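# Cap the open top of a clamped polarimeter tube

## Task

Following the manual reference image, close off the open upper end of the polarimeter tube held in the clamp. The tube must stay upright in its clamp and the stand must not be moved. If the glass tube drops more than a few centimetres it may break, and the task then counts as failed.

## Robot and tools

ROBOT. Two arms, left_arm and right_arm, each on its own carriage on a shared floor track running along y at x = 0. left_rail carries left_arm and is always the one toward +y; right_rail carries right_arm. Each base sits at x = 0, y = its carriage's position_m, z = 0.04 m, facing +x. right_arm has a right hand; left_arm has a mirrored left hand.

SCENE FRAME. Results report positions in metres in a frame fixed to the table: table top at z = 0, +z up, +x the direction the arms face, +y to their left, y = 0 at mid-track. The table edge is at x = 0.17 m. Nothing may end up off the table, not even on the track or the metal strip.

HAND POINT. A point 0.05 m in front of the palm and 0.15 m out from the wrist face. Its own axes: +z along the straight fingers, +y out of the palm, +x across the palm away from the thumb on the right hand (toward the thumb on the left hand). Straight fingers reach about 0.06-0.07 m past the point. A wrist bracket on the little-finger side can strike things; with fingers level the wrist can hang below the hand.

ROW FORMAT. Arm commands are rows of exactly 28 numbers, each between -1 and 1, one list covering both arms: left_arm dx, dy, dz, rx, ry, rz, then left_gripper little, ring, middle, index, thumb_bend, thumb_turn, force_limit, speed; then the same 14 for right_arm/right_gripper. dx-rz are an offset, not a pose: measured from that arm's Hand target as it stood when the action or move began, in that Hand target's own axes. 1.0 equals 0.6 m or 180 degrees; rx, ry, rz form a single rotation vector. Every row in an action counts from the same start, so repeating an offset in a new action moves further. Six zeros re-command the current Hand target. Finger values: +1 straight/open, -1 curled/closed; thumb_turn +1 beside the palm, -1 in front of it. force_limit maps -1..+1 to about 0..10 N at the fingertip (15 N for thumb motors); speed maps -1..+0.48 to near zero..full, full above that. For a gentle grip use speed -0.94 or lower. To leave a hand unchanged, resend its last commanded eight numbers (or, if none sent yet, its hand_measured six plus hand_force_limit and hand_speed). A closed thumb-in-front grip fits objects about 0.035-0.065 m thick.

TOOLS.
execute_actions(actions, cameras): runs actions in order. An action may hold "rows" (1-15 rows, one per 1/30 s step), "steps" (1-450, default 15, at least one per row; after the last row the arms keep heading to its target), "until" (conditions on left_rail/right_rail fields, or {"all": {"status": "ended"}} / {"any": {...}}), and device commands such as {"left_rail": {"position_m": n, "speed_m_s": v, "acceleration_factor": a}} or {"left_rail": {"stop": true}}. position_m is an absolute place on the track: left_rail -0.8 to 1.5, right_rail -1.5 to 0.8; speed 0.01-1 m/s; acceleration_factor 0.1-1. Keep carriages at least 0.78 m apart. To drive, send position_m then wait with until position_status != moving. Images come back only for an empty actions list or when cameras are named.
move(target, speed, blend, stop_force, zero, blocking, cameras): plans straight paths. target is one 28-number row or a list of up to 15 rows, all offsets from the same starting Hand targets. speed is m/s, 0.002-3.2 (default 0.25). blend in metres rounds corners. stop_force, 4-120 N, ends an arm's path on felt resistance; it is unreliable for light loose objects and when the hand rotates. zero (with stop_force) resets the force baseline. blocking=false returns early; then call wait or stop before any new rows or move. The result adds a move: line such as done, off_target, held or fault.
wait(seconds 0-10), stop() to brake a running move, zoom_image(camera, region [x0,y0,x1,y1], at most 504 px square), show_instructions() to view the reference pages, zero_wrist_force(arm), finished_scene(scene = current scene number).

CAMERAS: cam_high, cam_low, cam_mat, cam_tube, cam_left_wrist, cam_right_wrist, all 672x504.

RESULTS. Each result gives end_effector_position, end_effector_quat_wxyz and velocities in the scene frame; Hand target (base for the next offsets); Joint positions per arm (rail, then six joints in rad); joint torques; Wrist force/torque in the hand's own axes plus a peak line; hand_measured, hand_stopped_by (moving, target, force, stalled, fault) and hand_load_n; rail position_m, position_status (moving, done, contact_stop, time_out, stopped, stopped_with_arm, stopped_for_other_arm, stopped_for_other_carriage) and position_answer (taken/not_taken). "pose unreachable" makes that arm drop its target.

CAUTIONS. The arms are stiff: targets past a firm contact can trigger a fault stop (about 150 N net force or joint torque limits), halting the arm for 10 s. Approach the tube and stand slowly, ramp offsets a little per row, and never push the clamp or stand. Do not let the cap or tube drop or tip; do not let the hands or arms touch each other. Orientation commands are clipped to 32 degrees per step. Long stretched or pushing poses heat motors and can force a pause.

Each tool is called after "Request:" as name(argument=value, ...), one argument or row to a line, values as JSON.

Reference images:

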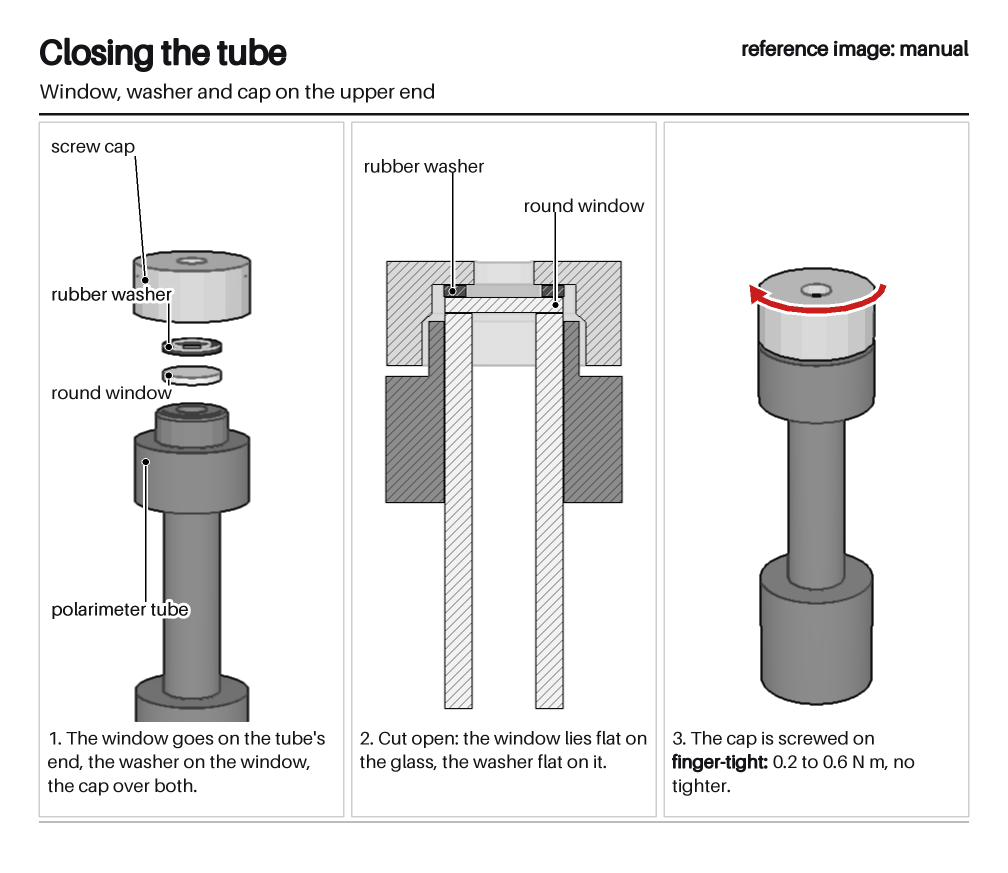

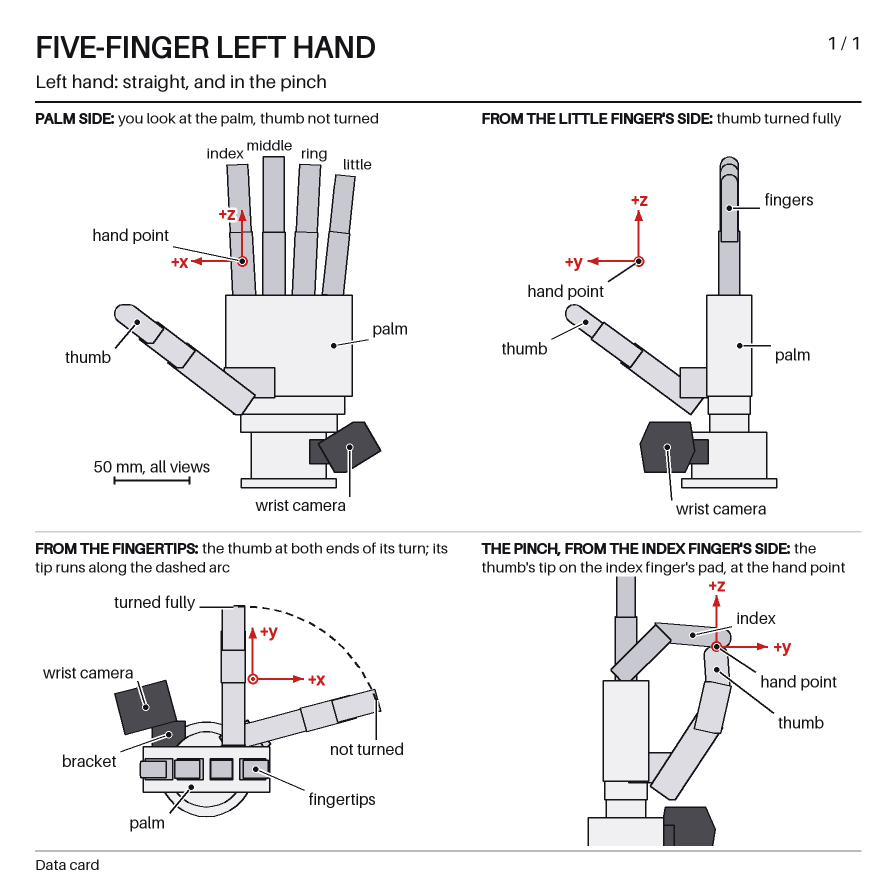

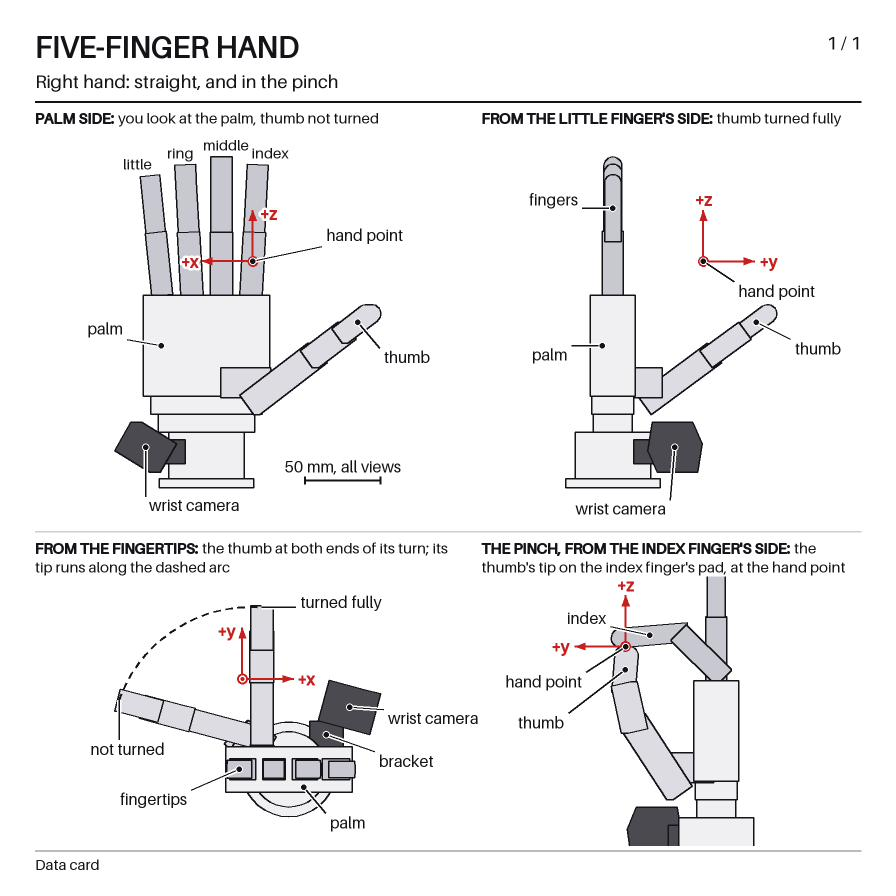

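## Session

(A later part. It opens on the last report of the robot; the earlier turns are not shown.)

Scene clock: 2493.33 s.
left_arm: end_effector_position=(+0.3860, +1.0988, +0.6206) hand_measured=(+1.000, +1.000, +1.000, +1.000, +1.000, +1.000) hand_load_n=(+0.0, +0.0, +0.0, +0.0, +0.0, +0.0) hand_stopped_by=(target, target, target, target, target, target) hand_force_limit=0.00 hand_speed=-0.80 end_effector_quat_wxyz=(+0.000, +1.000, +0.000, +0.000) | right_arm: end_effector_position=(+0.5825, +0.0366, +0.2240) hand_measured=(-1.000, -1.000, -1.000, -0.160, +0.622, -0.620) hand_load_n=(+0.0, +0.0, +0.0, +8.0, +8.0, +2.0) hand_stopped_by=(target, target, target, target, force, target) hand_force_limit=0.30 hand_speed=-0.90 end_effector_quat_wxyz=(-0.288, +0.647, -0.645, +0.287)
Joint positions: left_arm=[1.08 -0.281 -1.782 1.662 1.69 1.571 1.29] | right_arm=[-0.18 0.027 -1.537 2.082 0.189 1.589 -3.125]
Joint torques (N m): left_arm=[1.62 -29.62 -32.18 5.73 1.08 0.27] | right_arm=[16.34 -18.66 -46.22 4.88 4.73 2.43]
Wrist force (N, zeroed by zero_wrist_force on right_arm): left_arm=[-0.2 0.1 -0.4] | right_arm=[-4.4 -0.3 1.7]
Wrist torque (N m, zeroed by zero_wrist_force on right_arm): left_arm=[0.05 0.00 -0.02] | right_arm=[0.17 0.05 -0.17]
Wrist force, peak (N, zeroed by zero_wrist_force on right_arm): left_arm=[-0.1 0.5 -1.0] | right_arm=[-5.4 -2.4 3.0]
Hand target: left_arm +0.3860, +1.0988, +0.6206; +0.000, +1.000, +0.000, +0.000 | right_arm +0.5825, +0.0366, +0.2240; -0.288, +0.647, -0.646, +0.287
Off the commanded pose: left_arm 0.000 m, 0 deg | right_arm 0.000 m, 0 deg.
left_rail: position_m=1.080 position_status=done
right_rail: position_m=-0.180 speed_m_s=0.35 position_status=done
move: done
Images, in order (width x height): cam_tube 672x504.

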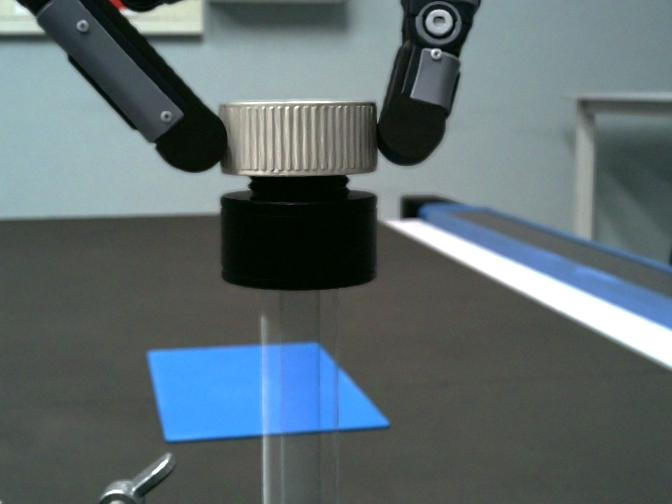

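Request:
move(
  target=[
    [0,0,0,0,0,0,1,1,1,1,1,1,0,-0.8,-0.0015,-0.00045,0.0005,0,0,0,-1,-1,-1,-0.16,0.4,-0.62,0.3,-0.9],
    [0,0,0,0,0,0,1,1,1,1,1,1,0,-0.8,0.00733,-0.00027,0.00067,0,0.0826,0.0743,-1,-1,-1,-0.16,0.4,-0.62,0.3,-0.9],
    [0,0,0,0,0,0,1,1,1,1,1,1,0,-0.8,0.01567,0.00193,-0.0014,0,0.1651,0.1487,-1,-1,-1,-0.16,0.4,-0.62,0.3,-0.9],
    [0,0,0,0,0,0,1,1,1,1,1,1,0,-0.8,0.02233,0.0059,-0.00545,0,0.2477,0.223,-1,-1,-1,-0.16,0.4,-0.62,0.3,-0.9],
    [0,0,0,0,0,0,1,1,1,1,1,1,0,-0.8,0.02683,0.01112,-0.01085,0,0.3302,0.2973,-1,-1,-1,-0.16,0.4,-0.62,0.3,-0.9],
    [0,0,0,0,0,0,1,1,1,1,1,1,0,-0.8,0.02833,0.0171,-0.01712,0,0.4128,0.3717,-1,-1,-1,-0.16,0.4,-0.62,0.3,-0.9],
    [0,0,0,0,0,0,1,1,1,1,1,1,0,-0.8,0.028,0.02017,-0.0204,0,0.454,0.4088,-1,-1,-1,-0.16,0.4,-0.62,0.3,-0.9],
  ],
  speed=[0.02,0.15,0.15,0.15,0.15,0.15,0.15],
  blend=[0,0.003,0.003,0.003,0.003,0.003,0],
  cameras=["cam_tube","cam_high"],
)

Request:
zoom_image(
  camera="cam_tube",
  region=[210, 60, 400, 210],
)

Request:
zoom_image(
  camera="cam_high",
  region=[260, 0, 460, 200],
)

Scene clock: 2528.03 s.
left_arm: end_effector_position=(+0.3860, +1.0988, +0.6206) hand_measured=(+1.000, +1.000, +1.000, +1.000, +1.000, +1.000) hand_load_n=(+0.0, +0.0, +0.0, +0.0, +0.0, +0.0) hand_stopped_by=(target, target, target, target, target, target) hand_force_limit=0.00 hand_speed=-0.80 end_effector_quat_wxyz=(+0.000, +1.000, +0.000, +0.000) | right_arm: end_effector_position=(+0.5653, +0.0198, +0.2232) hand_measured=(-1.000, -1.000, -1.000, -0.160, +0.622, -0.620) hand_load_n=(+0.0, +0.0, +0.0, +6.0, +9.0, -0.5) hand_stopped_by=(target, target, target, target, force, target) hand_force_limit=0.30 hand_speed=-0.90 end_effector_quat_wxyz=(-0.070, +0.157, +0.900, -0.401)
Joint positions: left_arm=[1.08 -0.281 -1.782 1.662 1.69 1.571 1.29] | right_arm=[-0.18 0.292 -1.013 1.694 1.475 2.21 -0.734]
Joint torques (N m): left_arm=[0.79 -31.13 -30.68 6.15 1.63 -0.16] | right_arm=[-15.13 -47.42 -40.39 7.04 -2.16 2]
Wrist force (N, zeroed by zero_wrist_force on right_arm): left_arm=[0.3 0.3 -0.6] | right_arm=[-0.5 -2.3 -3.7]
Wrist torque (N m, zeroed by zero_wrist_force on right_arm): left_arm=[0.08 -0.06 0.00] | right_arm=[0.01 0.08 -0.24]
Wrist force, peak (N, zeroed by zero_wrist_force on right_arm): left_arm=[-0.2 0.4 -0.9] | right_arm=[-5.0 0.1 2.0]
Hand target: left_arm +0.3860, +1.0988, +0.6206; +0.000, +1.000, +0.000, +0.000 | right_arm +0.5653, +0.0198, +0.2232; -0.071, +0.158, +0.900, -0.401
Off the commanded pose: left_arm 0.000 m, 0 deg | right_arm 0.000 m, 0 deg.
left_rail: position_m=1.080 position_status=done
right_rail: position_m=-0.180 speed_m_s=0.35 position_status=done
move: done
Images, in order (width x height): cam_high 672x504, cam_tube 672x504.

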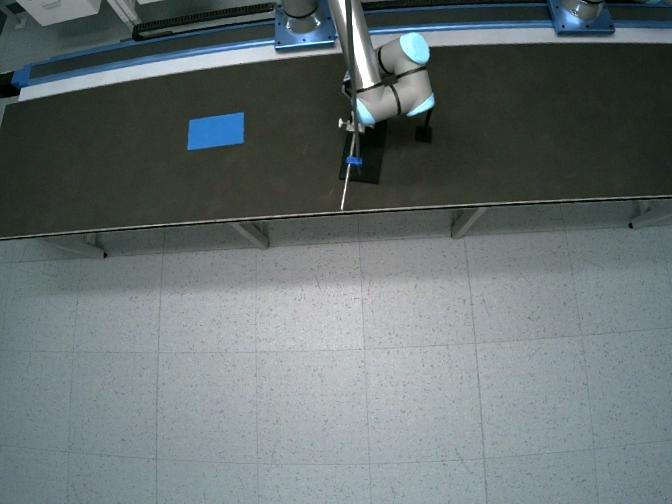

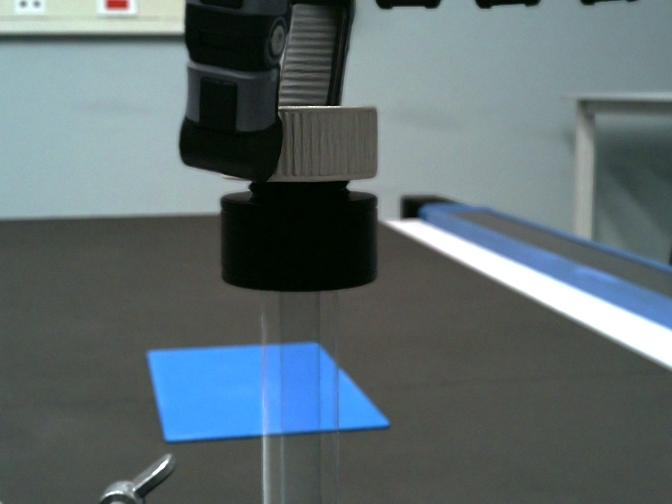

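Scaled by 2.653 from the camera's 672x504 image, which has a finer 960x720 frame.

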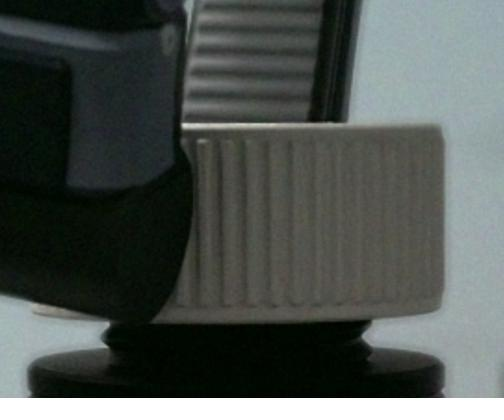

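Scaled by 2.520 from the camera's 672x504 image, which has a finer 960x720 frame.

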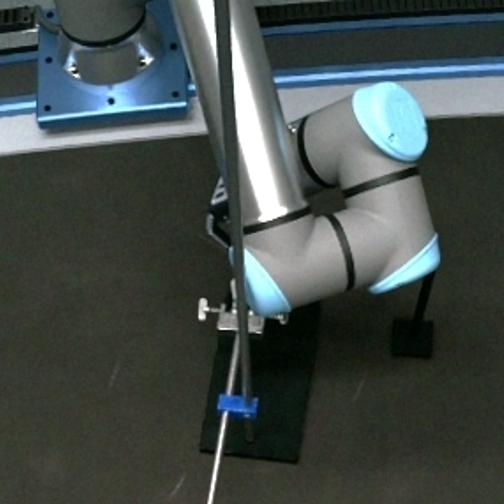

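Request:
execute_actions(
  actions=[
    {"rows":[[0,0,0,0,0,0,1,1,1,1,1,1,0,-0.8,0,0,0,0,0,0,-1,-1,-1,0.1,1,-0.62,0.3,-0.6]],"steps":50},
  ],
  cameras=["cam_tube","cam_right_wrist"],
)

Request:
zoom_image(
  camera="cam_tube",
  region=[210, 60, 400, 210],
)

Request:
zoom_image(
  camera="cam_right_wrist",
  region=[290, 190, 490, 370],
)

Scene clock: 2570.00 s.
left_arm: end_effector_position=(+0.3860, +1.0988, +0.6206) hand_measured=(+1.000, +1.000, +1.000, +1.000, +1.000, +1.000) hand_load_n=(-0.5, +0.0, +0.0, +0.0, +0.0, +0.0) hand_stopped_by=(target, target, target, target, target, target) hand_force_limit=0.00 hand_speed=-0.80 end_effector_quat_wxyz=(+0.000, +1.000, +0.000, +0.000) | right_arm: end_effector_position=(+0.5653, +0.0198, +0.2232) hand_measured=(-1.000, -1.000, -1.000, +0.100, +1.000, -0.620) hand_load_n=(+0.0, +0.0, +0.0, +0.0, +0.0, +0.0) hand_stopped_by=(target, target, target, target, target, target) hand_force_limit=0.30 hand_speed=-0.60 end_effector_quat_wxyz=(-0.071, +0.158, +0.900, -0.401)
Joint positions: left_arm=[1.08 -0.281 -1.782 1.662 1.69 1.571 1.29] | right_arm=[-0.18 0.292 -1.012 1.694 1.475 2.21 -0.734]
Joint torques (N m): left_arm=[1.15 -32.89 -31.18 5.41 1.02 -0.29] | right_arm=[-8.1 -63.54 -39.05 7.22 2.66 2.14]
Wrist force (N, zeroed by zero_wrist_force on right_arm): left_arm=[-0.1 0.0 -0.4] | right_arm=[-0.4 0.1 0.3]
Wrist torque (N m, zeroed by zero_wrist_force on right_arm): left_arm=[0.02 -0.01 -0.01] | right_arm=[0.04 0.05 -0.22]
Wrist force, peak (N, zeroed by zero_wrist_force on right_arm): left_arm=[0.0 0.7 -0.8] | right_arm=[-0.2 -2.7 -4.2]
Hand target: left_arm +0.3860, +1.0988, +0.6206; +0.000, +1.000, +0.000, +0.000 | right_arm +0.5653, +0.0198, +0.2232; -0.071, +0.158, +0.900, -0.401
Off the commanded pose: left_arm 0.000 m, 0 deg | right_arm 0.000 m, 0 deg.
left_rail: position_m=1.080 position_status=done
right_rail: position_m=-0.180 speed_m_s=0.35 position_status=done
camera_calibration:
cam_right_wrist: T_world_to_cam=[[-0.0482621, 0.683704, -0.728162, 0.177779], [0.970974, 0.203094, 0.126339, -0.579543], [0.234263, -0.700929, -0.673661, 0.143134], [0, 0, 0, 1]] pos_world=[0.53777, 0.0964801, 0.299095]
Images, in order (width x height): cam_tube 672x504, cam_right_wrist 672x504.

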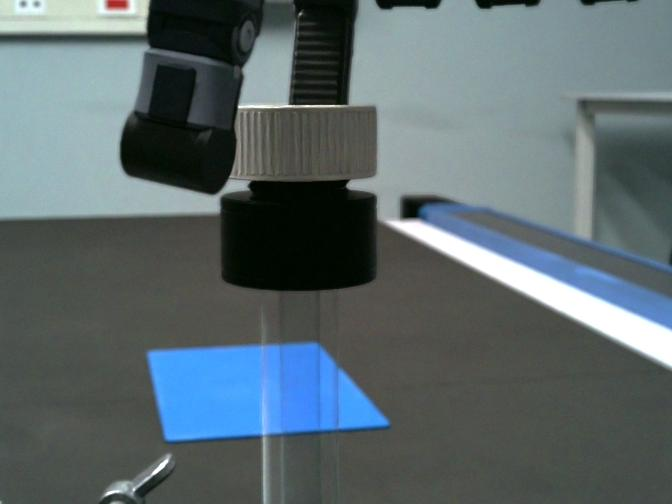

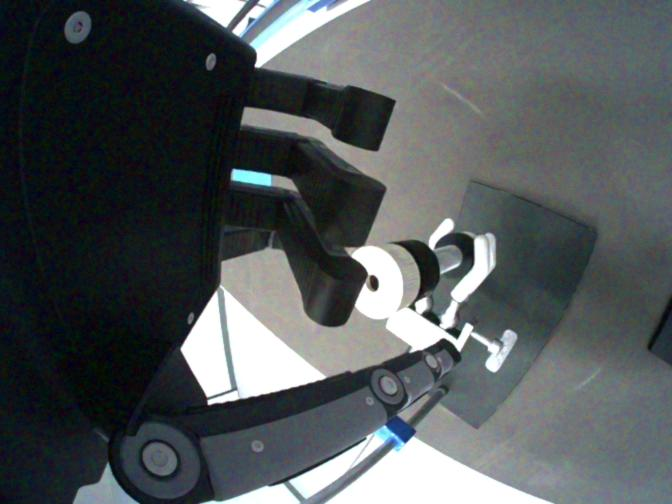

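Scaled by 2.653 from the camera's 672x504 image, which has a finer 960x720 frame.

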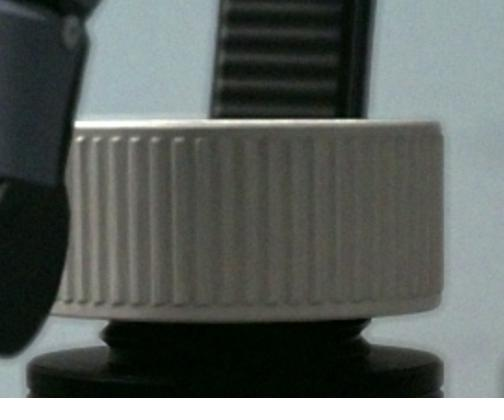

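Scaled by 2.520 from the camera's 672x504 image, which has a finer 960x720 frame.

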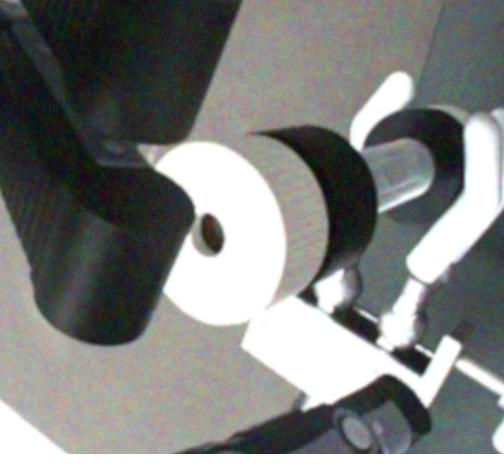

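Request:
move(
  target=[
    [0,0,0,0,0,0,1,1,1,1,1,1,0,-0.8,-0.01198,0.00375,-0.00417,0,-0.1239,-0.1115,-1,-1,-1,0.1,1,-0.62,0.3,-0.6],
    [0,0,0,0,0,0,1,1,1,1,1,1,0,-0.8,-0.01938,0.011,-0.01222,0,-0.2477,-0.223,-1,-1,-1,0.1,1,-0.62,0.3,-0.6],
    [0,0,0,0,0,0,1,1,1,1,1,1,0,-0.8,-0.0205,0.01972,-0.02188,0,-0.3715,-0.3345,-1,-1,-1,0.1,1,-0.62,0.3,-0.6],
    [0,0,0,0,0,0,1,1,1,1,1,1,0,-0.8,-0.01492,0.02773,-0.03077,0,-0.4953,-0.446,-1,-1,-1,0.1,1,-0.62,0.3,-0.6],
    [0,0,0,0,0,0,1,1,1,1,1,1,0,-0.8,-0.00422,0.03272,-0.03632,0,-0.6192,-0.5575,-1,-1,-1,0.1,1,-0.62,0.3,-0.6],
    [0,0,0,0,0,0,1,1,1,1,1,1,0,-0.8,0.00895,0.03343,-0.0371,0,-0.743,-0.669,-1,-1,-1,0.1,1,-0.62,0.3,-0.6],
    [0,0,0,0,0,0,1,1,1,1,1,1,0,-0.8,0.02093,0.02968,-0.03293,0,0.6192,0.5575,-1,-1,-1,0.1,1,-0.62,0.3,-0.6],
    [0,0,0,0,0,0,1,1,1,1,1,1,0,-0.8,0.02645,0.02513,-0.0279,0,0.5366,0.4832,-1,-1,-1,0.1,1,-0.62,0.3,-0.6],
  ],
  speed=[0.2,0.3,0.3,0.3,0.3,0.3,0.3,0.25],
  blend=[0.004,0.004,0.004,0.004,0.004,0.004,0.004,0],
  cameras=["cam_tube","cam_right_wrist"],
)

Request:
zoom_image(
  camera="cam_tube",
  region=[210, 60, 400, 210],
)

Scene clock: 2598.50 s.
left_arm: end_effector_position=(+0.3860, +1.0988, +0.6206) hand_measured=(+1.000, +1.000, +1.000, +1.000, +1.000, +1.000) hand_load_n=(+0.0, +0.0, +0.0, +0.0, +0.0, +0.0) hand_stopped_by=(target, target, target, target, target, target) hand_force_limit=0.00 hand_speed=-0.80 end_effector_quat_wxyz=(+0.000, +1.000, +0.000, +0.000) | right_arm: end_effector_position=(+0.5581, +0.0464, +0.2232) hand_measured=(-1.000, -1.000, -1.000, +0.100, +1.000, -0.620) hand_load_n=(+0.0, +0.0, +0.0, +0.0, +0.0, +0.0) hand_stopped_by=(target, target, target, target, target, target) hand_force_limit=0.30 hand_speed=-0.60 end_effector_quat_wxyz=(-0.393, +0.882, +0.237, -0.106)
Joint positions: left_arm=[1.08 -0.281 -1.782 1.662 1.69 1.571 1.29] | right_arm=[-0.18 -0.105 -1.037 1.734 1.454 0.927 -5.541]
Joint torques (N m): left_arm=[2.71 -27.5 -30.97 5.65 1.17 0.45] | right_arm=[15.66 -48.25 -41.34 8.05 2.85 -2.7]
Wrist force (N, zeroed by zero_wrist_force on right_arm): left_arm=[0.2 0.3 -0.3] | right_arm=[-0.1 0.6 0.0]
Wrist torque (N m, zeroed by zero_wrist_force on right_arm): left_arm=[0.06 -0.05 -0.01] | right_arm=[0.13 0.00 0.05]
Wrist force, peak (N, zeroed by zero_wrist_force on right_arm): left_arm=[0.1 0.5 -0.8] | right_arm=[-0.7 1.2 0.2]
Hand target: left_arm +0.3860, +1.0988, +0.6206; +0.000, +1.000, +0.000, +0.000 | right_arm +0.5581, +0.0463, +0.2232; -0.393, +0.882, +0.237, -0.106
Off the commanded pose: left_arm 0.000 m, 0 deg | right_arm 0.000 m, 0 deg.
left_rail: position_m=1.080 position_status=done
right_rail: position_m=-0.180 speed_m_s=0.35 position_status=done
move: done
camera_calibration:
cam_right_wrist: T_world_to_cam=[[0.553896, -0.403124, -0.728485, -0.126272], [-0.468362, -0.874263, 0.127678, 0.275014], [-0.688357, 0.270474, -0.673059, 0.63323], [0, 0, 0, 1]] pos_world=[0.634636, 0.0182593, 0.2991]
Images, in order (width x height): cam_tube 672x504, cam_right_wrist 672x504.

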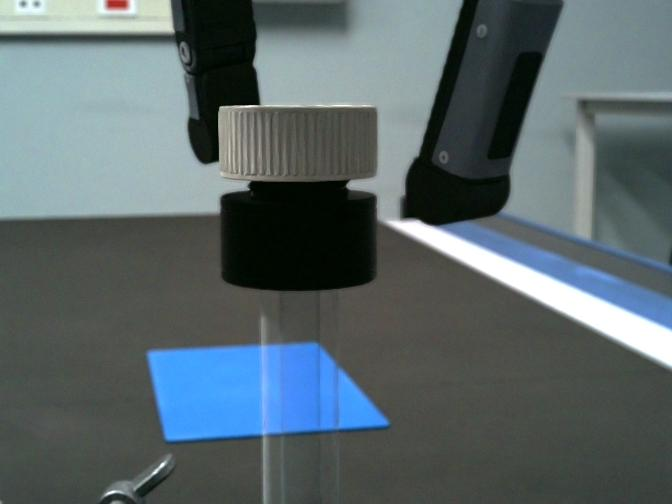

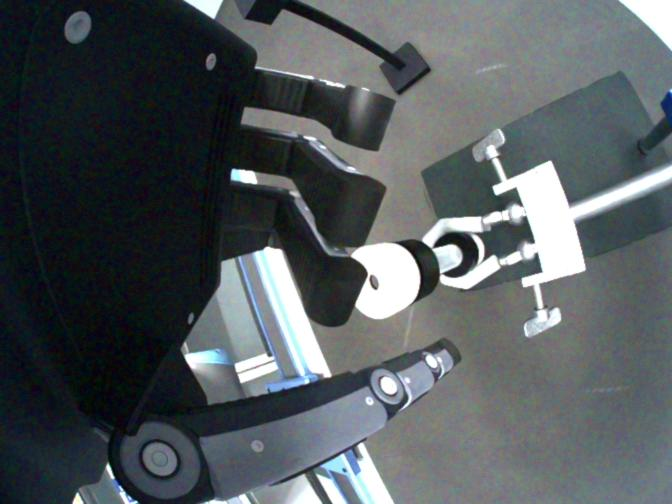

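Scaled by 2.653 from the camera's 672x504 image, which has a finer 960x720 frame.

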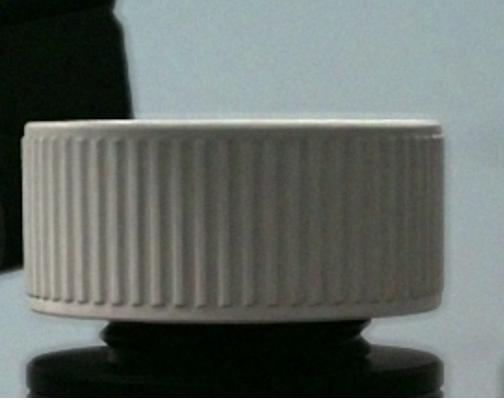

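Request:
execute_actions(
  actions=[
    {"rows":[[0,0,0,0,0,0,1,1,1,1,1,1,0,-0.8,0,0,0,0,0,0,-1,-1,-1,-0.16,1,-0.62,0.3,-0.85]],"steps":70},
    {"rows":[[0,0,0,0,0,0,1,1,1,1,1,1,0,-0.8,0,0,0,0,0,0,-1,-1,-1,-0.16,0.4,-0.62,0.45,-0.88]],"steps":110},
  ],
  cameras=["cam_tube"],
)

Request:
zoom_image(
  camera="cam_tube",
  region=[210, 60, 400, 210],
)

Scene clock: 2610.13 s.
left_arm: end_effector_position=(+0.3860, +1.0988, +0.6206) hand_measured=(+1.000, +1.000, +1.000, +1.000, +1.000, +1.000) hand_load_n=(+0.0, +0.0, +0.0, +0.0, +0.0, +0.0) hand_stopped_by=(target, target, target, target, target, target) hand_force_limit=0.00 hand_speed=-0.80 end_effector_quat_wxyz=(+0.000, +1.000, +0.000, +0.000) | right_arm: end_effector_position=(+0.5581, +0.0463, +0.2232) hand_measured=(-1.000, -1.000, -1.000, -0.158, +0.612, -0.620) hand_load_n=(+0.0, +0.0, +0.0, +8.5, +11.0, +0.5) hand_stopped_by=(target, target, target, target, force, target) hand_force_limit=0.45 hand_speed=-0.88 end_effector_quat_wxyz=(-0.393, +0.882, +0.237, -0.106)
Joint positions: left_arm=[1.08 -0.281 -1.782 1.662 1.69 1.571 1.29] | right_arm=[-0.18 -0.105 -1.037 1.734 1.454 0.928 -5.542]
Joint torques (N m): left_arm=[0.04 -28.84 -32 5.94 1.26 0.11] | right_arm=[0.43 -51.65 -41.16 4.76 -1.24 -2.77]
Wrist force (N, zeroed by zero_wrist_force on right_arm): left_arm=[0.0 0.1 0.0] | right_arm=[-1.0 1.6 -0.8]
Wrist torque (N m, zeroed by zero_wrist_force on right_arm): left_arm=[0.03 -0.01 -0.02] | right_arm=[0.12 0.05 0.04]
Wrist force, peak (N, zeroed by zero_wrist_force on right_arm): left_arm=[-0.2 0.5 -0.9] | right_arm=[0.1 -0.3 2.6]
Hand target: left_arm +0.3860, +1.0988, +0.6206; +0.000, +1.000, +0.000, +0.000 | right_arm +0.5581, +0.0463, +0.2232; -0.393, +0.882, +0.237, -0.106
Off the commanded pose: left_arm 0.000 m, 0 deg | right_arm 0.000 m, 0 deg.
left_rail: position_m=1.080 position_status=done
right_rail: position_m=-0.180 speed_m_s=0.35 position_status=done
Images, in order (width x height): cam_tube 672x504.

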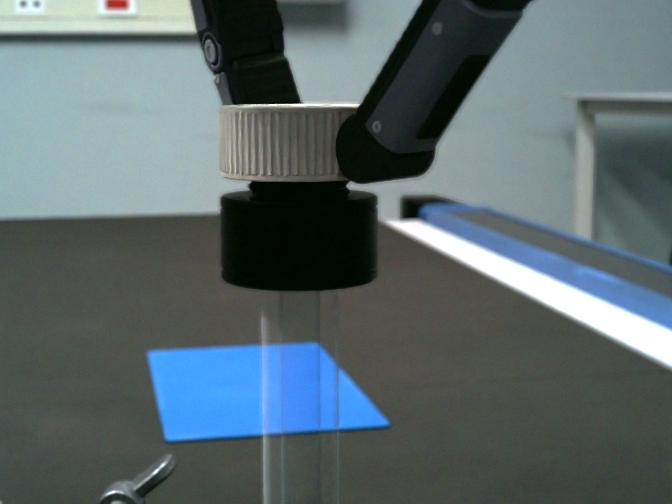

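Scaled by 2.653 from the camera's 672x504 image, which has a finer 960x720 frame.

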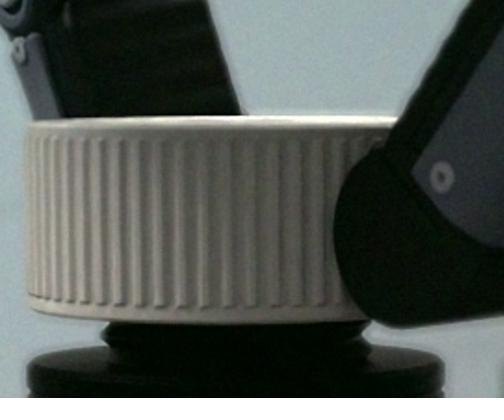

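Request:
move(
  target=[
    [0,0,0,0,0,0,1,1,1,1,1,1,0,-0.8,0.00883,0,0.00038,0,0.0826,0.0743,-1,-1,-1,-0.16,0.4,-0.62,0.45,-0.88],
    [0,0,0,0,0,0,1,1,1,1,1,1,0,-0.8,0.01708,0.0022,-0.0017,0,0.1651,0.1487,-1,-1,-1,-0.16,0.4,-0.62,0.45,-0.88],
    [0,0,0,0,0,0,1,1,1,1,1,1,0,-0.8,0.02398,0.00622,-0.00578,0,0.2477,0.223,-1,-1,-1,-0.16,0.4,-0.62,0.45,-0.88],
    [0,0,0,0,0,0,1,1,1,1,1,1,0,-0.8,0.02845,0.01148,-0.01125,0,0.3302,0.2973,-1,-1,-1,-0.16,0.4,-0.62,0.45,-0.88],
    [0,0,0,0,0,0,1,1,1,1,1,1,0,-0.8,0.03003,0.01742,-0.01747,0,0.4128,0.3717,-1,-1,-1,-0.16,0.4,-0.62,0.45,-0.88],
    [0,0,0,0,0,0,1,1,1,1,1,1,0,-0.8,0.02847,0.02345,-0.02378,0,0.4953,0.446,-1,-1,-1,-0.16,0.4,-0.62,0.45,-0.88],
    [0,0,0,0,0,0,1,1,1,1,1,1,0,-0.8,0.02405,0.02873,-0.0293,0,0.5779,0.5203,-1,-1,-1,-0.16,0.4,-0.62,0.45,-0.88],
    [0,0,0,0,0,0,1,1,1,1,1,1,0,-0.8,0.01728,0.03273,-0.03338,0,0.6604,0.5947,-1,-1,-1,-0.16,0.4,-0.62,0.45,-0.88],
    [0,0,0,0,0,0,1,1,1,1,1,1,0,-0.8,0.00903,0.03488,-0.0354,0,0.743,0.669,-1,-1,-1,-0.16,0.4,-0.62,0.45,-0.88],
    [0,0,0,0,0,0,1,1,1,1,1,1,0,-0.8,0.0003,0.03517,-0.03535,0,-0.6604,-0.5947,-1,-1,-1,-0.16,0.4,-0.62,0.45,-0.88],
    [0,0,0,0,0,0,1,1,1,1,1,1,0,-0.8,-0.00403,0.03445,-0.03442,0,-0.6192,-0.5575,-1,-1,-1,-0.16,0.4,-0.62,0.45,-0.88],
  ],
  speed=0.22,
  blend=[0.003,0.003,0.003,0.003,0.003,0.003,0.003,0.003,0.003,0.003,0],
  cameras=["cam_tube"],
)

Request:
zoom_image(
  camera="cam_tube",
  region=[210, 60, 400, 210],
)

Scene clock: 2641.03 s.
left_arm: end_effector_position=(+0.3860, +1.0988, +0.6206) hand_measured=(+1.000, +1.000, +1.000, +1.000, +1.000, +1.000) hand_load_n=(+0.0, +0.0, +0.0, +0.0, +0.0, +0.0) hand_stopped_by=(target, target, target, target, target, target) hand_force_limit=0.00 hand_speed=-0.80 end_effector_quat_wxyz=(+0.000, +1.000, +0.000, +0.000) | right_arm: end_effector_position=(+0.5706, +0.0199, +0.2217) hand_measured=(-1.000, -1.000, -1.000, -0.158, +0.612, -0.620) hand_load_n=(+0.0, +0.0, +0.0, +8.0, +11.5, +0.0) hand_stopped_by=(target, target, target, target, force, target) hand_force_limit=0.45 hand_speed=-0.88 end_effector_quat_wxyz=(+0.000, -0.001, +0.914, -0.407)
Joint positions: left_arm=[1.08 -0.281 -1.782 1.662 1.69 1.571 1.29] | right_arm=[-0.18 0.314 -1.08 1.749 1.23 2.357 -1.123]
Joint torques (N m): left_arm=[1.01 -27.93 -32.56 5.36 1.28 0.22] | right_arm=[-15.65 -44.42 -39.07 7.44 -1.71 2.56]
Wrist force (N, zeroed by zero_wrist_force on right_arm): left_arm=[-0.1 0.3 -0.3] | right_arm=[-1.1 -1.0 -4.0]
Wrist torque (N m, zeroed by zero_wrist_force on right_arm): left_arm=[0.07 0.00 -0.03] | right_arm=[0.01 0.04 -0.20]
Wrist force, peak (N, zeroed by zero_wrist_force on right_arm): left_arm=[0.0 0.6 -0.9] | right_arm=[-1.6 5.7 1.7]
Hand target: left_arm +0.3860, +1.0988, +0.6206; +0.000, +1.000, +0.000, +0.000 | right_arm +0.5706, +0.0199, +0.2217; +0.000, -0.001, +0.913, -0.407
Off the commanded pose: left_arm 0.000 m, 0 deg | right_arm 0.000 m, 0 deg.
left_rail: position_m=1.080 position_status=done
right_rail: position_m=-0.180 speed_m_s=0.35 position_status=done
move: done
Images, in order (width x height): cam_tube 672x504.

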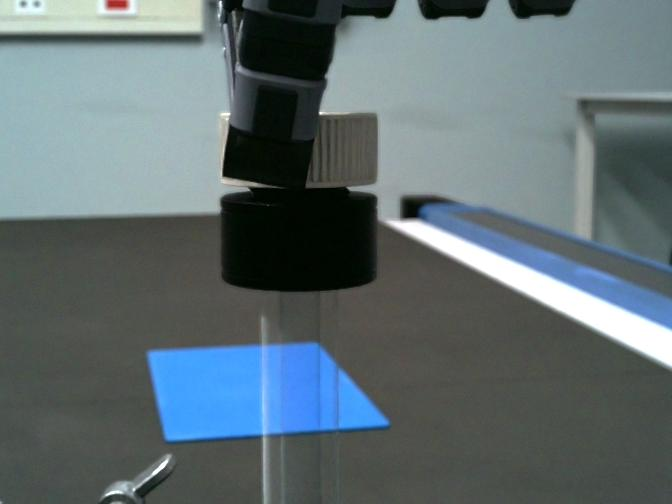

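Scaled by 2.653 from the camera's 672x504 image, which has a finer 960x720 frame.

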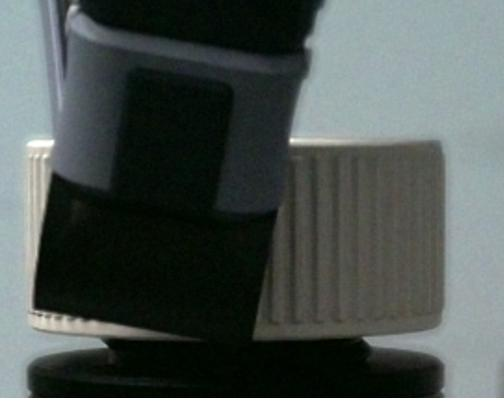

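Request:
execute_actions(
  actions=[
    {"rows":[[0,0,0,0,0,0,1,1,1,1,1,1,0,-0.8,0,0,0,0,0,0,-1,-1,-1,0.1,1,-0.62,0.3,-0.6]],"steps":50},
  ],
)

Request:
move(
  target=[
    [0,0,0,0,0,0,1,1,1,1,1,1,0,-0.8,-0.01183,0.00368,-0.00409,0,-0.1239,-0.1115,-1,-1,-1,0.1,1,-0.62,0.3,-0.6],
    [0,0,0,0,0,0,1,1,1,1,1,1,0,-0.8,-0.01933,0.01082,-0.01201,0,-0.2477,-0.223,-1,-1,-1,0.1,1,-0.62,0.3,-0.6],
    [0,0,0,0,0,0,1,1,1,1,1,1,0,-0.8,-0.0205,0.01962,-0.0218,0,-0.3715,-0.3345,-1,-1,-1,0.1,1,-0.62,0.3,-0.6],
    [0,0,0,0,0,0,1,1,1,1,1,1,0,-0.8,-0.01483,0.02754,-0.03059,0,-0.4953,-0.446,-1,-1,-1,0.1,1,-0.62,0.3,-0.6],
    [0,0,0,0,0,0,1,1,1,1,1,1,0,-0.8,-0.00417,0.03256,-0.03616,0,-0.6192,-0.5575,-1,-1,-1,0.1,1,-0.62,0.3,-0.6],
    [0,0,0,0,0,0,1,1,1,1,1,1,0,-0.8,0.009,0.03334,-0.03703,0,-0.743,-0.669,-1,-1,-1,0.1,1,-0.62,0.3,-0.6],
    [0,0,0,0,0,0,1,1,1,1,1,1,0,-0.8,0.02083,0.02955,-0.03282,0,0.6192,0.5575,-1,-1,-1,0.1,1,-0.62,0.3,-0.6],
  ],
  speed=[0.2,0.3,0.3,0.3,0.3,0.3,0.25],
  blend=[0.004,0.004,0.004,0.004,0.004,0.004,0],
  cameras=["cam_tube"],
)

Request:
zoom_image(
  camera="cam_tube",
  region=[210, 60, 400, 210],
)

Scene clock: 2670.77 s.
left_arm: end_effector_position=(+0.3860, +1.0988, +0.6206) hand_measured=(+1.000, +1.000, +1.000, +1.000, +1.000, +1.000) hand_load_n=(+0.0, +0.0, +0.0, +0.0, +0.0, +0.0) hand_stopped_by=(target, target, target, target, target, target) hand_force_limit=0.00 hand_speed=-0.80 end_effector_quat_wxyz=(+0.000, +1.000, +0.000, +0.000) | right_arm: end_effector_position=(+0.5706, +0.0199, +0.2217) hand_measured=(-1.000, -1.000, -1.000, +0.100, +1.000, -0.620) hand_load_n=(+0.0, +0.0, +0.0, +0.0, +0.0, +0.0) hand_stopped_by=(target, target, target, target, target, target) hand_force_limit=0.30 hand_speed=-0.60 end_effector_quat_wxyz=(+0.000, -0.001, +0.913, -0.407)
Joint positions: left_arm=[1.08 -0.281 -1.782 1.662 1.69 1.571 1.29] | right_arm=[-0.18 0.314 -1.08 1.749 1.231 2.357 -1.122]
Joint torques (N m): left_arm=[-0.67 -29.46 -32.12 5.49 1.4 0.13] | right_arm=[-6.23 -55.64 -38.77 7.3 4.68 2.62]
Wrist force (N, zeroed by zero_wrist_force on right_arm): left_arm=[0.1 0.8 -0.3] | right_arm=[-0.5 0.5 0.7]
Wrist torque (N m, zeroed by zero_wrist_force on right_arm): left_arm=[0.14 -0.03 -0.03] | right_arm=[0.07 0.04 -0.21]
Wrist force, peak (N, zeroed by zero_wrist_force on right_arm): left_arm=[-0.3 0.5 -0.8] | right_arm=[-1.2 -0.9 -4.4]
Hand target: left_arm +0.3860, +1.0988, +0.6206; +0.000, +1.000, +0.000, +0.000 | right_arm +0.5706, +0.0199, +0.2217; +0.000, -0.001, +0.913, -0.407
Off the commanded pose: left_arm 0.000 m, 0 deg | right_arm 0.000 m, 0 deg.
left_rail: position_m=1.080 position_status=done
right_rail: position_m=-0.180 speed_m_s=0.35 position_status=done

Scene clock: 2678.20 s.
left_arm: end_effector_position=(+0.3860, +1.0988, +0.6206) hand_measured=(+1.000, +1.000, +1.000, +1.000, +1.000, +1.000) hand_load_n=(+0.0, +0.0, +0.0, +0.0, +0.0, +0.0) hand_stopped_by=(target, target, target, target, target, target) hand_force_limit=0.00 hand_speed=-0.80 end_effector_quat_wxyz=(+0.000, +1.000, +0.000, +0.000) | right_arm: end_effector_position=(+0.5581, +0.0464, +0.2217) hand_measured=(-1.000, -1.000, -1.000, +0.100, +1.000, -0.620) hand_load_n=(+0.0, +0.0, +0.0, +0.5, +0.0, +0.0) hand_stopped_by=(target, target, target, target, target, target) hand_force_limit=0.30 hand_speed=-0.60 end_effector_quat_wxyz=(-0.393, +0.882, +0.237, -0.106)
Joint positions: left_arm=[1.08 -0.281 -1.782 1.662 1.69 1.571 1.29] | right_arm=[-0.18 -0.105 -1.035 1.735 1.451 0.927 -5.541]
Joint torques (N m): left_arm=[2.38 -31.41 -32.58 5.55 1.25 0.55] | right_arm=[15.77 -48.9 -40.42 7.35 2.21 -2.62]
Wrist force (N, zeroed by zero_wrist_force on right_arm): left_arm=[-0.1 0.4 -0.5] | right_arm=[-0.2 0.6 -0.1]
Wrist torque (N m, zeroed by zero_wrist_force on right_arm): left_arm=[0.09 -0.01 -0.03] | right_arm=[0.12 0.02 0.04]
Wrist force, peak (N, zeroed by zero_wrist_force on right_arm): left_arm=[0.1 0.7 -0.8] | right_arm=[-1.2 0.8 0.6]
Hand target: left_arm +0.3860, +1.0988, +0.6206; +0.000, +1.000, +0.000, +0.000 | right_arm +0.5581, +0.0464, +0.2217; -0.393, +0.882, +0.237, -0.106
Off the commanded pose: left_arm 0.000 m, 0 deg | right_arm 0.000 m, 0 deg.
left_rail: position_m=1.080 position_status=done
right_rail: position_m=-0.180 speed_m_s=0.35 position_status=done
move: done
Images, in order (width x height): cam_tube 672x504.

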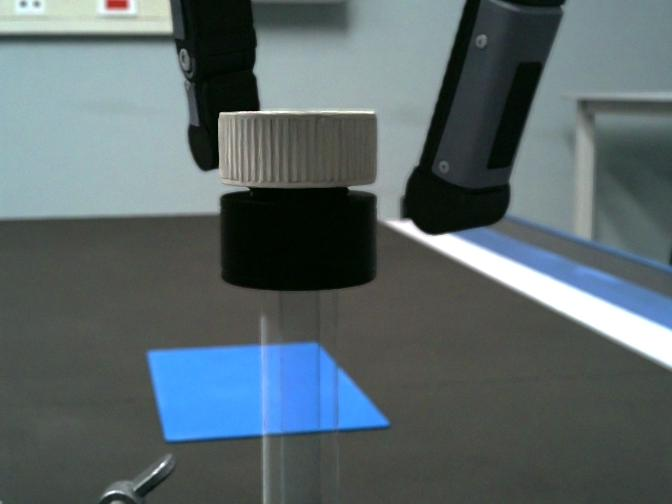

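Scaled by 2.653 from the camera's 672x504 image, which has a finer 960x720 frame.

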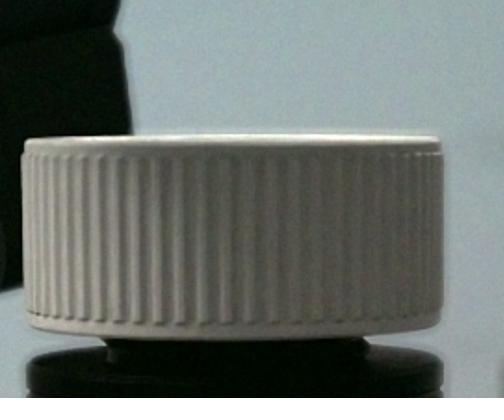

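Request:
execute_actions(
  actions=[
    {"rows":[[0,0,0,0,0,0,1,1,1,1,1,1,0,-0.8,0,0,0,0,0,0,-1,-1,-1,-0.16,1,-0.62,0.3,-0.85]],"steps":70},
    {"rows":[[0,0,0,0,0,0,1,1,1,1,1,1,0,-0.8,0,0,0,0,0,0,-1,-1,-1,-0.16,0.4,-0.62,0.8,-0.88]],"steps":110},
  ],
)

Request:
move(
  target=[
    [0,0,0,0,0,0,1,1,1,1,1,1,0,-0.8,0.00883,0,0.00038,0,0.0826,0.0743,-1,-1,-1,-0.16,0.4,-0.62,0.8,-0.88],
    [0,0,0,0,0,0,1,1,1,1,1,1,0,-0.8,0.01708,0.0022,-0.0017,0,0.1651,0.1487,-1,-1,-1,-0.16,0.4,-0.62,0.8,-0.88],
    [0,0,0,0,0,0,1,1,1,1,1,1,0,-0.8,0.02398,0.00622,-0.00578,0,0.2477,0.223,-1,-1,-1,-0.16,0.4,-0.62,0.8,-0.88],
    [0,0,0,0,0,0,1,1,1,1,1,1,0,-0.8,0.02845,0.01148,-0.01125,0,0.3302,0.2973,-1,-1,-1,-0.16,0.4,-0.62,0.8,-0.88],
    [0,0,0,0,0,0,1,1,1,1,1,1,0,-0.8,0.03003,0.01742,-0.01747,0,0.4128,0.3717,-1,-1,-1,-0.16,0.4,-0.62,0.8,-0.88],
  ],
  speed=0.2,
  blend=[0.003,0.003,0.003,0.003,0],
  cameras=["cam_tube"],
)

Request:
zoom_image(
  camera="cam_tube",
  region=[210, 60, 400, 210],
)

Scene clock: 2695.47 s.
left_arm: end_effector_position=(+0.3860, +1.0988, +0.6206) hand_measured=(+1.000, +1.000, +1.000, +1.000, +1.000, +1.000) hand_load_n=(+0.0, +0.0, +0.0, +0.0, -0.5, +0.5) hand_stopped_by=(target, target, target, target, target, target) hand_force_limit=0.00 hand_speed=-0.80 end_effector_quat_wxyz=(+0.000, +1.000, +0.000, +0.000) | right_arm: end_effector_position=(+0.5581, +0.0464, +0.2217) hand_measured=(-1.000, -1.000, -1.000, -0.158, +0.608, -0.620) hand_load_n=(+0.0, +0.0, +0.0, +9.0, +12.5, +1.0) hand_stopped_by=(target, target, target, target, force, target) hand_force_limit=0.80 hand_speed=-0.88 end_effector_quat_wxyz=(-0.393, +0.882, +0.237, -0.106)
Joint positions: left_arm=[1.08 -0.281 -1.782 1.662 1.69 1.571 1.29] | right_arm=[-0.18 -0.105 -1.035 1.735 1.452 0.928 -5.542]
Joint torques (N m): left_arm=[-1.41 -31.43 -33.24 5.59 1.21 -0.04] | right_arm=[-0.36 -55.3 -39.46 5.12 -1.67 -2.85]
Wrist force (N, zeroed by zero_wrist_force on right_arm): left_arm=[0.1 0.3 -0.5] | right_arm=[-1.0 1.8 -1.3]
Wrist torque (N m, zeroed by zero_wrist_force on right_arm): left_arm=[0.08 -0.04 -0.01] | right_arm=[0.06 0.03 0.05]
Wrist force, peak (N, zeroed by zero_wrist_force on right_arm): left_arm=[0.3 0.9 -0.5] | right_arm=[-1.0 2.4 -1.9]
Hand target: left_arm +0.3860, +1.0988, +0.6206; +0.000, +1.000, +0.000, +0.000 | right_arm +0.5581, +0.0464, +0.2217; -0.393, +0.882, +0.237, -0.106
Off the commanded pose: left_arm 0.000 m, 0 deg | right_arm 0.000 m, 0 deg.
left_rail: position_m=1.080 position_status=done
right_rail: position_m=-0.180 speed_m_s=0.35 position_status=done

Scene clock: 2700.53 s.
left_arm: end_effector_position=(+0.3860, +1.0988, +0.6206) hand_measured=(+1.000, +1.000, +1.000, +1.000, +1.000, +1.000) hand_load_n=(+0.0, +0.0, +0.0, +0.0, +0.0, +0.0) hand_stopped_by=(target, target, target, target, target, target) hand_force_limit=0.00 hand_speed=-0.80 end_effector_quat_wxyz=(+0.000, +1.000, +0.000, +0.000) | right_arm: end_effector_position=(+0.5811, +0.0426, +0.2209) hand_measured=(-1.000, -1.000, -1.000, -0.158, +0.608, -0.620) hand_load_n=(+0.0, +0.5, +0.0, +9.0, +13.0, -0.5) hand_stopped_by=(target, target, target, target, force, target) hand_force_limit=0.80 hand_speed=-0.88 end_effector_quat_wxyz=(-0.333, +0.749, -0.523, +0.233)
Joint positions: left_arm=[1.08 -0.281 -1.782 1.662 1.69 1.571 1.29] | right_arm=[-0.18 -0.08 -1.521 2.08 0.223 1.254 -3.441]
Joint torques (N m): left_arm=[0.88 -30.7 -32.22 5.96 1.87 0.12] | right_arm=[16.6 -47.98 -29.74 -1.65 2.9 2.35]
Wrist force (N, zeroed by zero_wrist_force on right_arm): left_arm=[-0.1 0.5 -0.4] | right_arm=[-0.1 2.3 -0.4]
Wrist torque (N m, zeroed by zero_wrist_force on right_arm): left_arm=[0.09 0.00 -0.03] | right_arm=[0.04 0.01 -0.24]
Wrist force, peak (N, zeroed by zero_wrist_force on right_arm): left_arm=[0.0 0.3 -1.0] | right_arm=[-1.5 5.6 1.8]
Hand target: left_arm +0.3860, +1.0988, +0.6206; +0.000, +1.000, +0.000, +0.000 | right_arm +0.5811, +0.0426, +0.2209; -0.333, +0.749, -0.523, +0.233
Off the commanded pose: left_arm 0.000 m, 0 deg | right_arm 0.000 m, 0 deg.
left_rail: position_m=1.080 position_status=done
right_rail: position_m=-0.180 speed_m_s=0.35 position_status=done
move: done
Images, in order (width x height): cam_tube 672x504.

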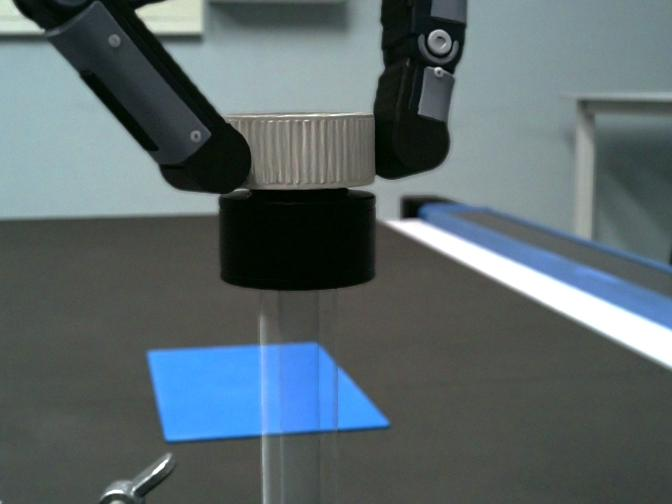

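Scaled by 2.653 from the camera's 672x504 image, which has a finer 960x720 frame.

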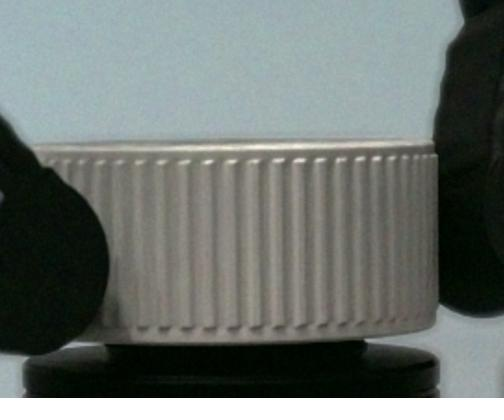

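Request:
move(
  target=[
    [0,0,0,0,0,0,1,1,1,1,1,1,0,-0.8,0.00902,0.00023,0.00008,0,0.0826,0.0743,-1,-1,-1,-0.16,0.4,-0.62,0.8,-0.88],
    [0,0,0,0,0,0,1,1,1,1,1,1,0,-0.8,0.01733,0.0024,-0.00202,0,0.1651,0.1487,-1,-1,-1,-0.16,0.4,-0.62,0.8,-0.88],
  ],
  speed=0.12,
  blend=[0.003,0],
  cameras=["cam_tube","cam_right_wrist"],
)

Request:
zoom_image(
  camera="cam_tube",
  region=[210, 60, 400, 210],
)

Request:
zoom_image(
  camera="cam_right_wrist",
  region=[330, 220, 480, 340],
)

Scene clock: 2719.63 s.
left_arm: end_effector_position=(+0.3860, +1.0988, +0.6206) hand_measured=(+1.000, +1.000, +1.000, +1.000, +1.000, +1.000) hand_load_n=(+0.0, +0.0, +0.0, +0.0, +0.0, +0.0) hand_stopped_by=(target, target, target, target, target, target) hand_force_limit=0.00 hand_speed=-0.80 end_effector_quat_wxyz=(+0.000, +1.000, +0.000, +0.000) | right_arm: end_effector_position=(+0.5829, +0.0322, +0.2207) hand_measured=(-1.000, -1.000, -1.000, -0.158, +0.608, -0.620) hand_load_n=(+0.0, +0.0, +0.0, +9.0, +12.5, +1.0) hand_stopped_by=(target, target, target, target, force, target) hand_force_limit=0.80 hand_speed=-0.88 end_effector_quat_wxyz=(+0.234, -0.525, +0.748, -0.333)
Joint positions: left_arm=[1.08 -0.281 -1.782 1.662 1.69 1.571 1.29] | right_arm=[-0.18 0.143 -1.482 2.041 0.238 1.927 -2.8]
Joint torques (N m): left_arm=[1.99 -32.97 -32.08 5.56 0.77 -0.12] | right_arm=[11.42 -20.32 -49.28 4.46 4.92 2.48]
Wrist force (N, zeroed by zero_wrist_force on right_arm): left_arm=[-0.1 0.2 -0.4] | right_arm=[-2.0 2.5 -0.8]
Wrist torque (N m, zeroed by zero_wrist_force on right_arm): left_arm=[0.06 -0.01 -0.03] | right_arm=[0.15 0.13 -0.24]
Wrist force, peak (N, zeroed by zero_wrist_force on right_arm): left_arm=[0.0 0.4 -1.1] | right_arm=[-0.1 3.7 -0.7]
Hand target: left_arm +0.3860, +1.0988, +0.6206; +0.000, +1.000, +0.000, +0.000 | right_arm +0.5829, +0.0322, +0.2207; +0.233, -0.525, +0.748, -0.333
Off the commanded pose: left_arm 0.000 m, 0 deg | right_arm 0.000 m, 0 deg.
left_rail: position_m=1.080 position_status=done
right_rail: position_m=-0.180 speed_m_s=0.35 position_status=done
move: done
camera_calibration:
cam_right_wrist: T_world_to_cam=[[-0.684252, -0.0484206, -0.727636, 0.56248], [-0.20404, 0.970653, 0.127283, 0.0612187], [0.700119, 0.235561, -0.674051, -0.15561], [0, 0, 0, 1]] pos_world=[0.506314, 0.00446898, 0.296599]
Images, in order (width x height): cam_tube 672x504, cam_right_wrist 672x504.

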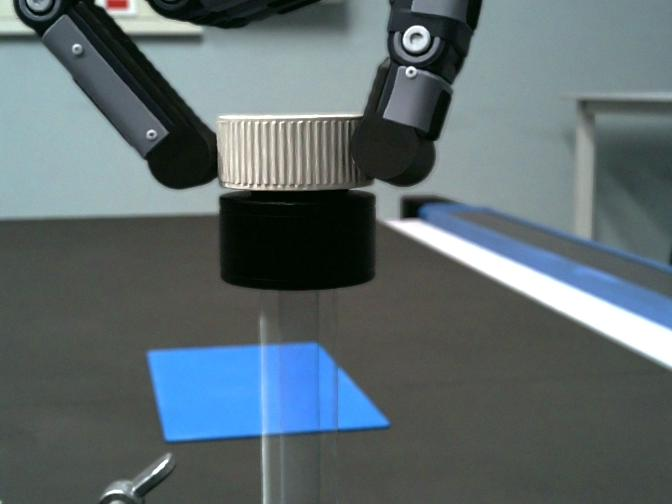

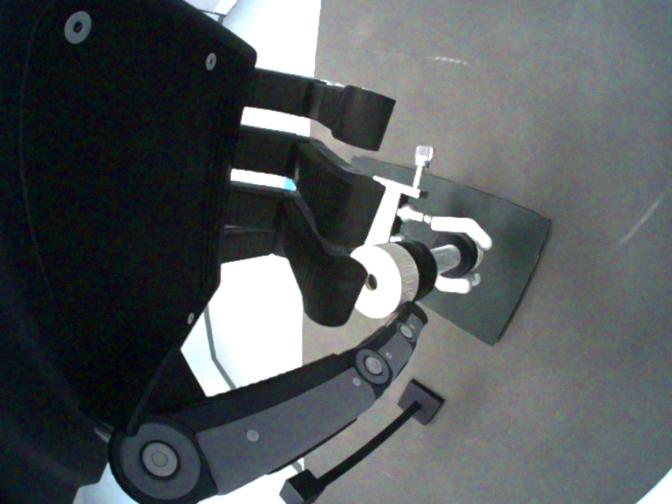

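Scaled by 2.653 from the camera's 672x504 image, which has a finer 960x720 frame.

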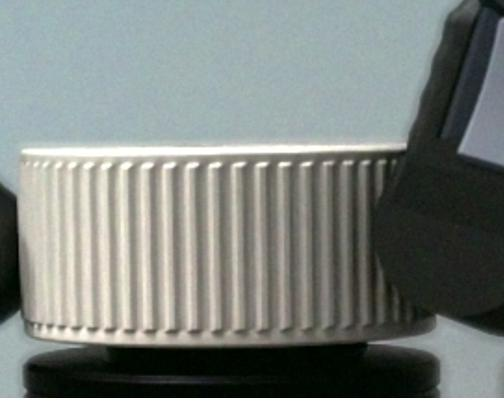

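Scaled by 3.360 from the camera's 672x504 image, which has a finer 960x720 frame.

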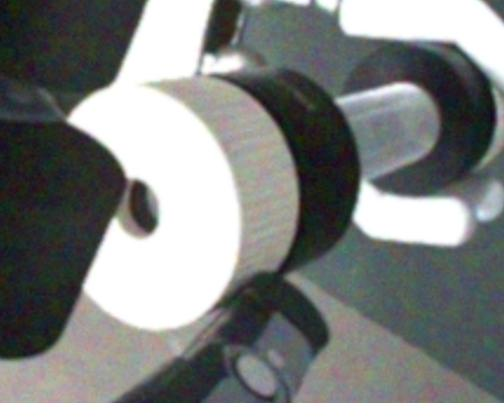

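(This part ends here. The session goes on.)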